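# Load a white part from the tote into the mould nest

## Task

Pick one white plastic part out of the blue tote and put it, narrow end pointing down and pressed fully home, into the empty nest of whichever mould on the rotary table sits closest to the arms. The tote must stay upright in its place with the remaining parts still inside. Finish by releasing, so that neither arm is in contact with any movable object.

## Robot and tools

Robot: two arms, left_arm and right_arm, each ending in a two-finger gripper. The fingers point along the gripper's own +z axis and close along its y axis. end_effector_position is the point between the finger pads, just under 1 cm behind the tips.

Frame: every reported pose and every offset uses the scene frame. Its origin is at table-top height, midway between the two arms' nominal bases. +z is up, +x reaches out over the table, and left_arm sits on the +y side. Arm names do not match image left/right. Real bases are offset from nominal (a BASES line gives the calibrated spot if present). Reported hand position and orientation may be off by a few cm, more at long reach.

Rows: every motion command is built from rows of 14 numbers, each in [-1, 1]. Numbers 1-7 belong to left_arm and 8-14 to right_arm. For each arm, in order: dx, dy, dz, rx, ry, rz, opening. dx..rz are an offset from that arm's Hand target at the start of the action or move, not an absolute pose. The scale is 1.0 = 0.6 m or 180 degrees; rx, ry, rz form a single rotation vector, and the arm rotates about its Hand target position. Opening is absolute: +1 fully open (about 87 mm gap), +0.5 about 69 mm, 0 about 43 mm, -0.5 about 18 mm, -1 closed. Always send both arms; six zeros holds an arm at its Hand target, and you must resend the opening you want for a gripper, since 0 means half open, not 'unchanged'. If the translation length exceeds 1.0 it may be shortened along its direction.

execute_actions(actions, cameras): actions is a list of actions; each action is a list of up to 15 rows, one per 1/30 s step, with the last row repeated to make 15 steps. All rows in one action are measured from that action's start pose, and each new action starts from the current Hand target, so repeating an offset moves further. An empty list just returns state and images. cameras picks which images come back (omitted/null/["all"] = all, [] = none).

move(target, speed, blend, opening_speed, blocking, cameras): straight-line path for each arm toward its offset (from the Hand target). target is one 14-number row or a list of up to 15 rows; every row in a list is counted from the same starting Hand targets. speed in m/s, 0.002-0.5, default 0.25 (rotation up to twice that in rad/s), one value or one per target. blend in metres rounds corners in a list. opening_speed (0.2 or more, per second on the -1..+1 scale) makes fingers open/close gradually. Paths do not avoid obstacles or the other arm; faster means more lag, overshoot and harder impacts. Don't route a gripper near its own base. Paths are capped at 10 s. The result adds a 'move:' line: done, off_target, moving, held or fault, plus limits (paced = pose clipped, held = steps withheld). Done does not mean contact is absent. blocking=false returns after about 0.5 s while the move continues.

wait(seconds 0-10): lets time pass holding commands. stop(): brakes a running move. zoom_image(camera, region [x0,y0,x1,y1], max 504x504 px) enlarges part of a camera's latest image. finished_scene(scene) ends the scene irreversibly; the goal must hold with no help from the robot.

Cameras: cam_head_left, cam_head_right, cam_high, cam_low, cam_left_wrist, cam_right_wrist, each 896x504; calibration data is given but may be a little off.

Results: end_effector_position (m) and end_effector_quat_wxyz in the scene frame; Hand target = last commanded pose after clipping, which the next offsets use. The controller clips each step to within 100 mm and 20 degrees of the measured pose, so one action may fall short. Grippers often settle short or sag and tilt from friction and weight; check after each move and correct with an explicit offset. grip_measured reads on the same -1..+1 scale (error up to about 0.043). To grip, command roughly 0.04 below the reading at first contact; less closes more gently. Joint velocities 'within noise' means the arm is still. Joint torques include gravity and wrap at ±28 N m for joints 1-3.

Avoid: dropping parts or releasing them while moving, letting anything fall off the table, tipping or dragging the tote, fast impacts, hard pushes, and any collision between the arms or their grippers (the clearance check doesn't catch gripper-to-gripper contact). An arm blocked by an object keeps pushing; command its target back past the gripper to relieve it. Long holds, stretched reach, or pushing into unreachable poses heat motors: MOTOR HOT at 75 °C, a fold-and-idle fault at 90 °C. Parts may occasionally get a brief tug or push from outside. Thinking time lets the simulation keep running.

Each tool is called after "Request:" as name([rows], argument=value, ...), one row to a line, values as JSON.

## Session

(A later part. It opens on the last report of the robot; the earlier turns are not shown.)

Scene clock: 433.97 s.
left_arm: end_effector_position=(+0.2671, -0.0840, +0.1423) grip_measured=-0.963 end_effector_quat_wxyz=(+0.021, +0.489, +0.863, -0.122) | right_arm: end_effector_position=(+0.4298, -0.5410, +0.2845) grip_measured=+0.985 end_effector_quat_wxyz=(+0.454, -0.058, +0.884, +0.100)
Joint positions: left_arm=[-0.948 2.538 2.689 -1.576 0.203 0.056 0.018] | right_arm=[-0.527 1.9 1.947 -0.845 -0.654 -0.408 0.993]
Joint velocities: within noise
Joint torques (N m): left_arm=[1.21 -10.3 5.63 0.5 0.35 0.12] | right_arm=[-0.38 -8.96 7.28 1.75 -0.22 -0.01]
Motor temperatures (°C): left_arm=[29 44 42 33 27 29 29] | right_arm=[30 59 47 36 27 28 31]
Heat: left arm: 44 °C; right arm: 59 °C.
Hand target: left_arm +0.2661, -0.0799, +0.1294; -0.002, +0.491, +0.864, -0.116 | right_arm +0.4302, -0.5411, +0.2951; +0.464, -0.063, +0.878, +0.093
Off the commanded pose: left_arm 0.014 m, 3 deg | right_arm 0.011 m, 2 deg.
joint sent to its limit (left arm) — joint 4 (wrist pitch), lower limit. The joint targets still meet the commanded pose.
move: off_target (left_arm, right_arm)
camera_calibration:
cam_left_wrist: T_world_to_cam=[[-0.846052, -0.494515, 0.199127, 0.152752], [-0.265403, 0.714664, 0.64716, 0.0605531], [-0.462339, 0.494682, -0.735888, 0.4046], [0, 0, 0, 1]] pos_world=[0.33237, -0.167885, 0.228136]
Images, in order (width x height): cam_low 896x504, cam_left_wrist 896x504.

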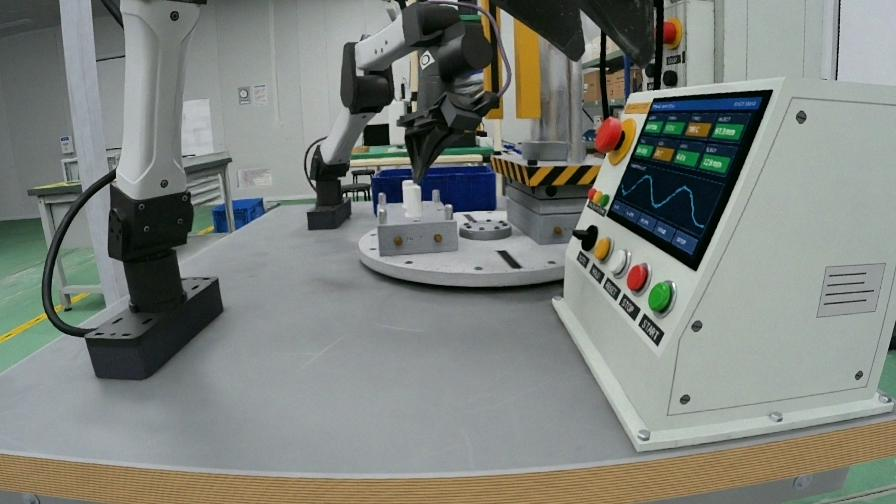

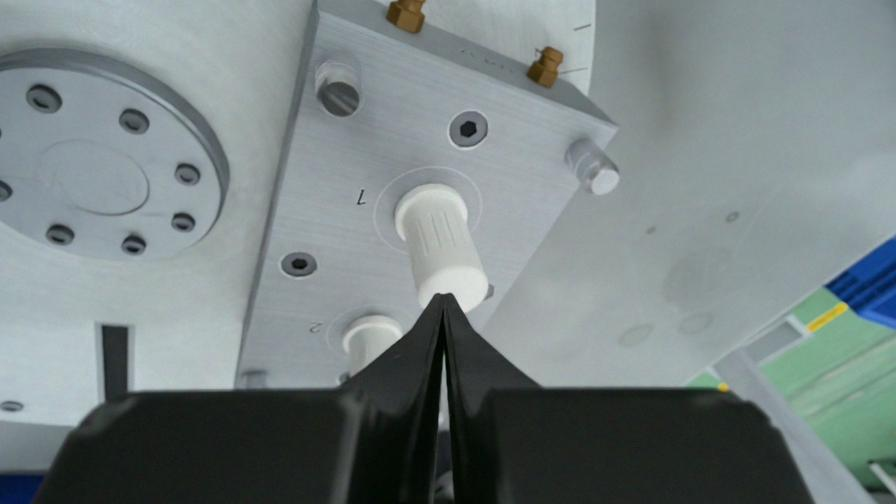

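Request:
move(target=[-0.010,0.001,-0.004,0,0,0,-1,0,0,0,0,0,0,1], speed=0.05, cameras=["cam_left_wrist","cam_low"])

Request:
zoom_image(camera="cam_low", region=[340, 110, 480, 260])

Scene clock: 440.10 s.
left_arm: end_effector_position=(+0.2650, -0.0813, +0.1371) grip_measured=-0.963 end_effector_quat_wxyz=(+0.014, +0.489, +0.864, -0.120) | right_arm: end_effector_position=(+0.4298, -0.5410, +0.2845) grip_measured=+0.985 end_effector_quat_wxyz=(+0.454, -0.058, +0.884, +0.100)
Joint positions: left_arm=[-0.948 2.51 2.613 -1.541 0.205 0.057 0.018] | right_arm=[-0.527 1.9 1.947 -0.845 -0.654 -0.408 0.993]
Joint velocities: within noise
Joint torques (N m): left_arm=[0.38 -11.6 3.67 0.63 0.3 0.05] | right_arm=[-0.31 -8.94 7.23 1.75 -0.25 0]
Motor temperatures (°C): left_arm=[29 46 42 33 27 29 29] | right_arm=[30 59 47 36 27 28 31]
Heat: left arm: 46 °C; right arm: 59 °C.
Hand target: left_arm +0.2601, -0.0794, +0.1270; -0.001, +0.491, +0.864, -0.116 | right_arm +0.4302, -0.5411, +0.2951; +0.464, -0.063, +0.878, +0.093
Off the commanded pose: left_arm 0.011 m, 2 deg | right_arm 0.011 m, 2 deg.
move: off_target (left_arm, right_arm)
camera_calibration:
cam_left_wrist: T_world_to_cam=[[-0.844424, -0.495991, 0.202338, 0.152352], [-0.258549, 0.70819, 0.656977, 0.0577913], [-0.469148, 0.502453, -0.726251, 0.399566], [0, 0, 0, 1]] pos_world=[0.331047, -0.166125, 0.221391]
Images, in order (width x height): cam_low 896x504, cam_left_wrist 896x504.

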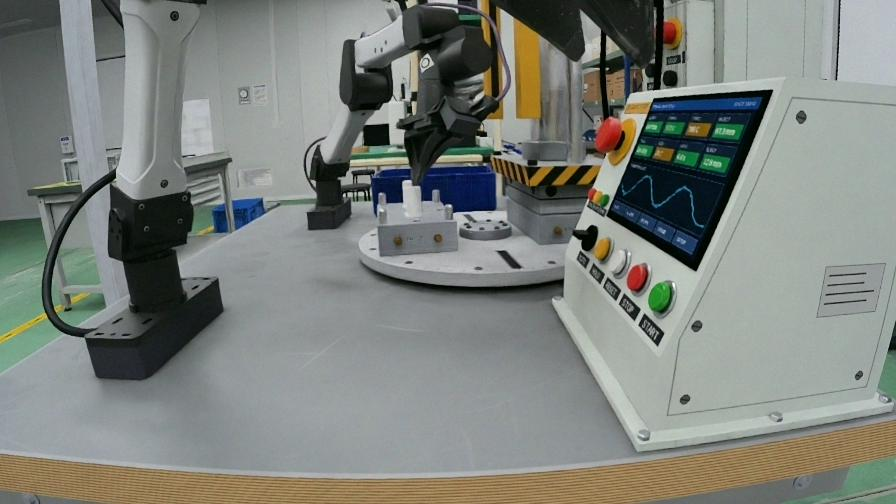

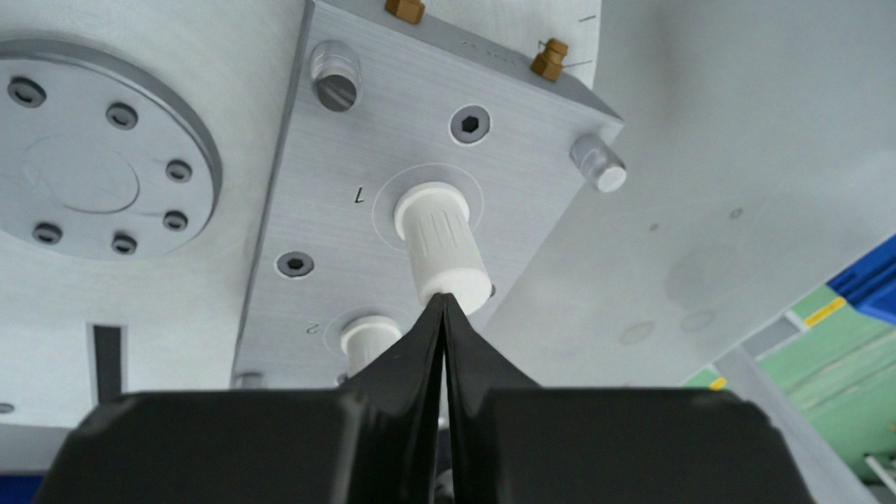

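Scaled by 3.360 from the camera's 896x504 image, which has a finer 1280x720 frame.

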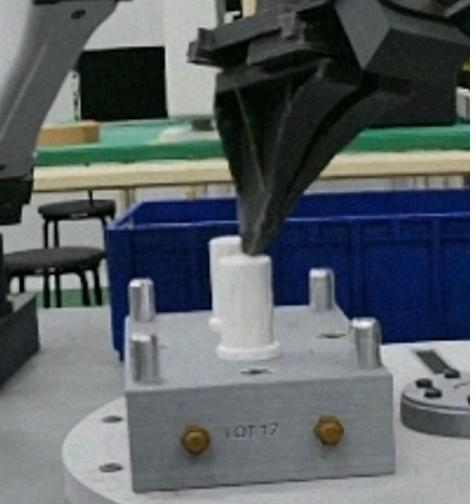

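Request:
move([
  [-0.007,-0.001,0,0,0,0,-1,0,0,0,0,0,0,1],
  [-0.007,-0.001,-0.010,0,0,0,-1,0,0,0,0,0,0,1],
], speed=0.03, cameras=["cam_left_wrist","cam_low"])

Request:
zoom_image(camera="cam_low", region=[340, 110, 480, 260])

Scene clock: 447.03 s.
left_arm: end_effector_position=(+0.2649, -0.0813, +0.1371) grip_measured=-0.963 end_effector_quat_wxyz=(+0.022, +0.490, +0.863, -0.124) | right_arm: end_effector_position=(+0.4298, -0.5410, +0.2845) grip_measured=+0.985 end_effector_quat_wxyz=(+0.454, -0.058, +0.884, +0.100)
Joint positions: left_arm=[-0.948 2.461 2.521 -1.481 0.205 0.057 0.018] | right_arm=[-0.527 1.9 1.947 -0.845 -0.654 -0.408 0.993]
Joint velocities: within noise
Joint torques (N m): left_arm=[-0.23 -10.63 3.33 0.65 0.29 -0.03] | right_arm=[-0.27 -9.01 7.24 1.73 -0.23 -0.01]
Motor temperatures (°C): left_arm=[29 47 41 32 27 29 29] | right_arm=[30 59 47 36 27 28 31]
Heat: left arm: 47 °C; right arm: 59 °C.
Hand target: left_arm +0.2559, -0.0800, +0.1211; -0.001, +0.491, +0.864, -0.116 | right_arm +0.4302, -0.5411, +0.2951; +0.464, -0.063, +0.878, +0.093
Off the commanded pose: left_arm 0.018 m, 3 deg | right_arm 0.011 m, 2 deg.
move: off_target (left_arm, right_arm)
camera_calibration:
cam_left_wrist: T_world_to_cam=[[-0.846463, -0.492937, 0.201279, 0.153204], [-0.264995, 0.717899, 0.643738, 0.0620098], [-0.46182, 0.491563, -0.738301, 0.398344], [0, 0, 0, 1]] pos_world=[0.330077, -0.164808, 0.223343]
Images, in order (width x height): cam_low 896x504, cam_left_wrist 896x504.

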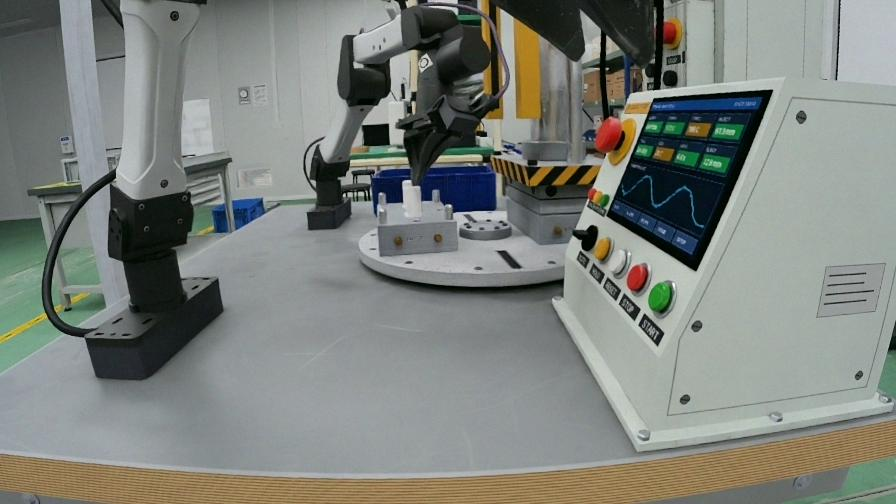

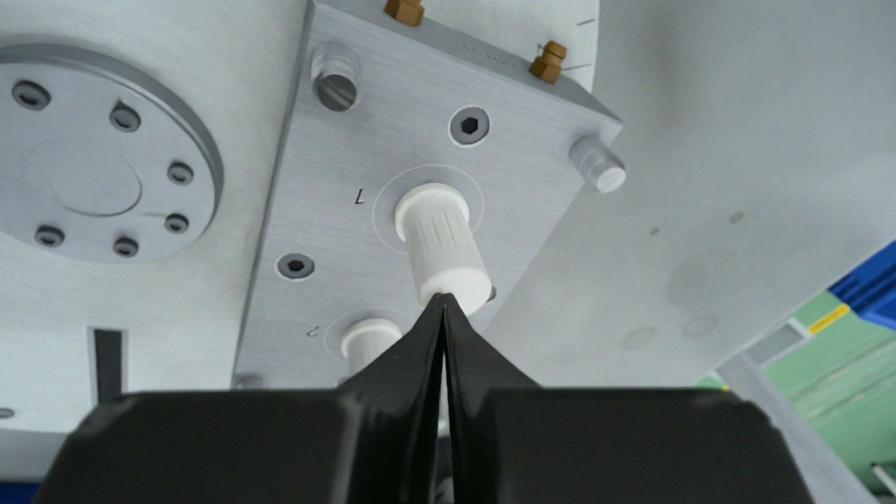

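Scaled by 3.360 from the camera's 896x504 image, which has a finer 1280x720 frame.

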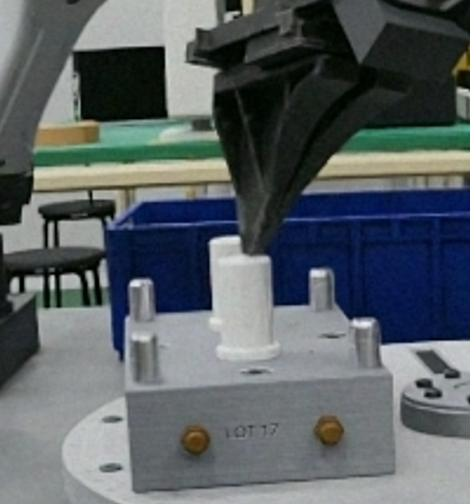

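Request:
move([
  [0,0,0.15,0,0,0,-1,0,0,0,0,0,0,1],
  [-0.1,0.2,0.3,0,0,0,-1,0,0,0,0,0,0,1],
], speed=[0.1,0.25], blend=0.03, cameras=["cam_low","cam_high"])

Request:
zoom_image(camera="cam_low", region=[330, 130, 530, 290])

Scene clock: 471.80 s.
left_arm: end_effector_position=(+0.1968, +0.0382, +0.3012) grip_measured=-0.963 end_effector_quat_wxyz=(+0.110, +0.470, +0.859, -0.168) | right_arm: end_effector_position=(+0.4298, -0.5410, +0.2845) grip_measured=+0.985 end_effector_quat_wxyz=(+0.454, -0.058, +0.884, +0.100)
Joint positions: left_arm=[-0.902 1.766 2.123 -1.584 0.216 0.049 0.018] | right_arm=[-0.527 1.9 1.947 -0.845 -0.654 -0.408 0.993]
Joint velocities: within noise
Joint torques (N m): left_arm=[1.22 -7.16 5.41 0.94 0.37 0.14] | right_arm=[-0.32 -8.98 7.3 1.75 -0.23 0]
Motor temperatures (°C): left_arm=[29 52 40 32 27 29 29] | right_arm=[30 59 47 36 27 28 31]
Heat: left arm: 52 °C; right arm: 59 °C.
Hand target: left_arm +0.1960, +0.0400, +0.3011; -0.001, +0.490, +0.864, -0.116 | right_arm +0.4302, -0.5411, +0.2951; +0.464, -0.063, +0.878, +0.093
Off the commanded pose: left_arm 0.002 m, 14 deg | right_arm 0.011 m, 2 deg.
joint sent to its limit (left arm) — joint 4 (wrist pitch), lower limit. The joint targets are off in orientation, not in position.
move: off_target (left_arm, right_arm)
Images, in order (width x height): cam_high 896x504, cam_low 896x504.

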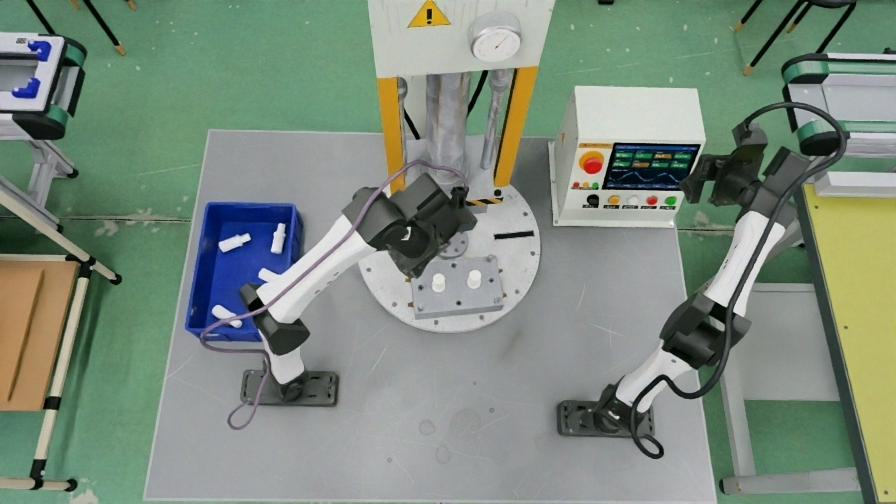

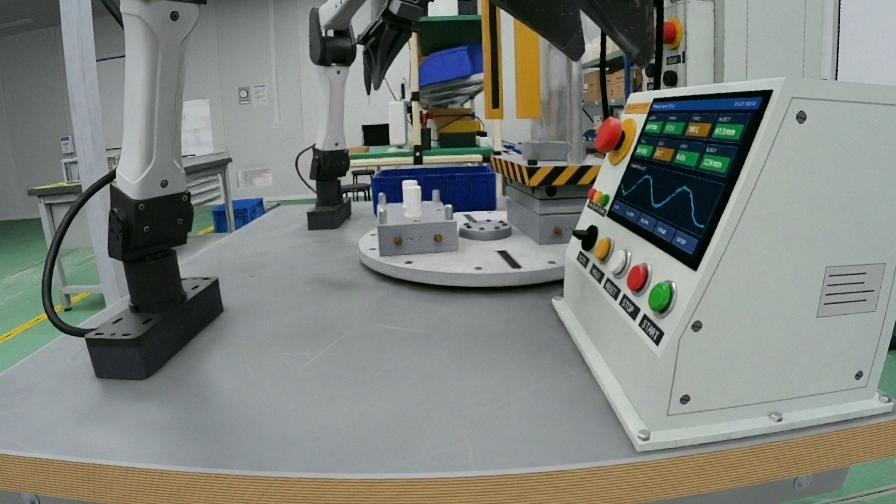

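Scaled by 2.520 from the camera's 896x504 image, which has a finer 1280x720 frame.

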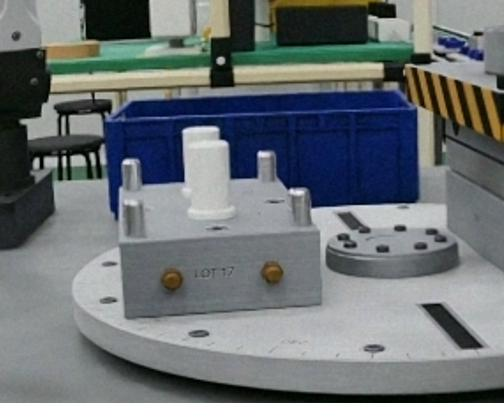

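Request:
finished_scene(scene=1)

The scene is finished: the task was done.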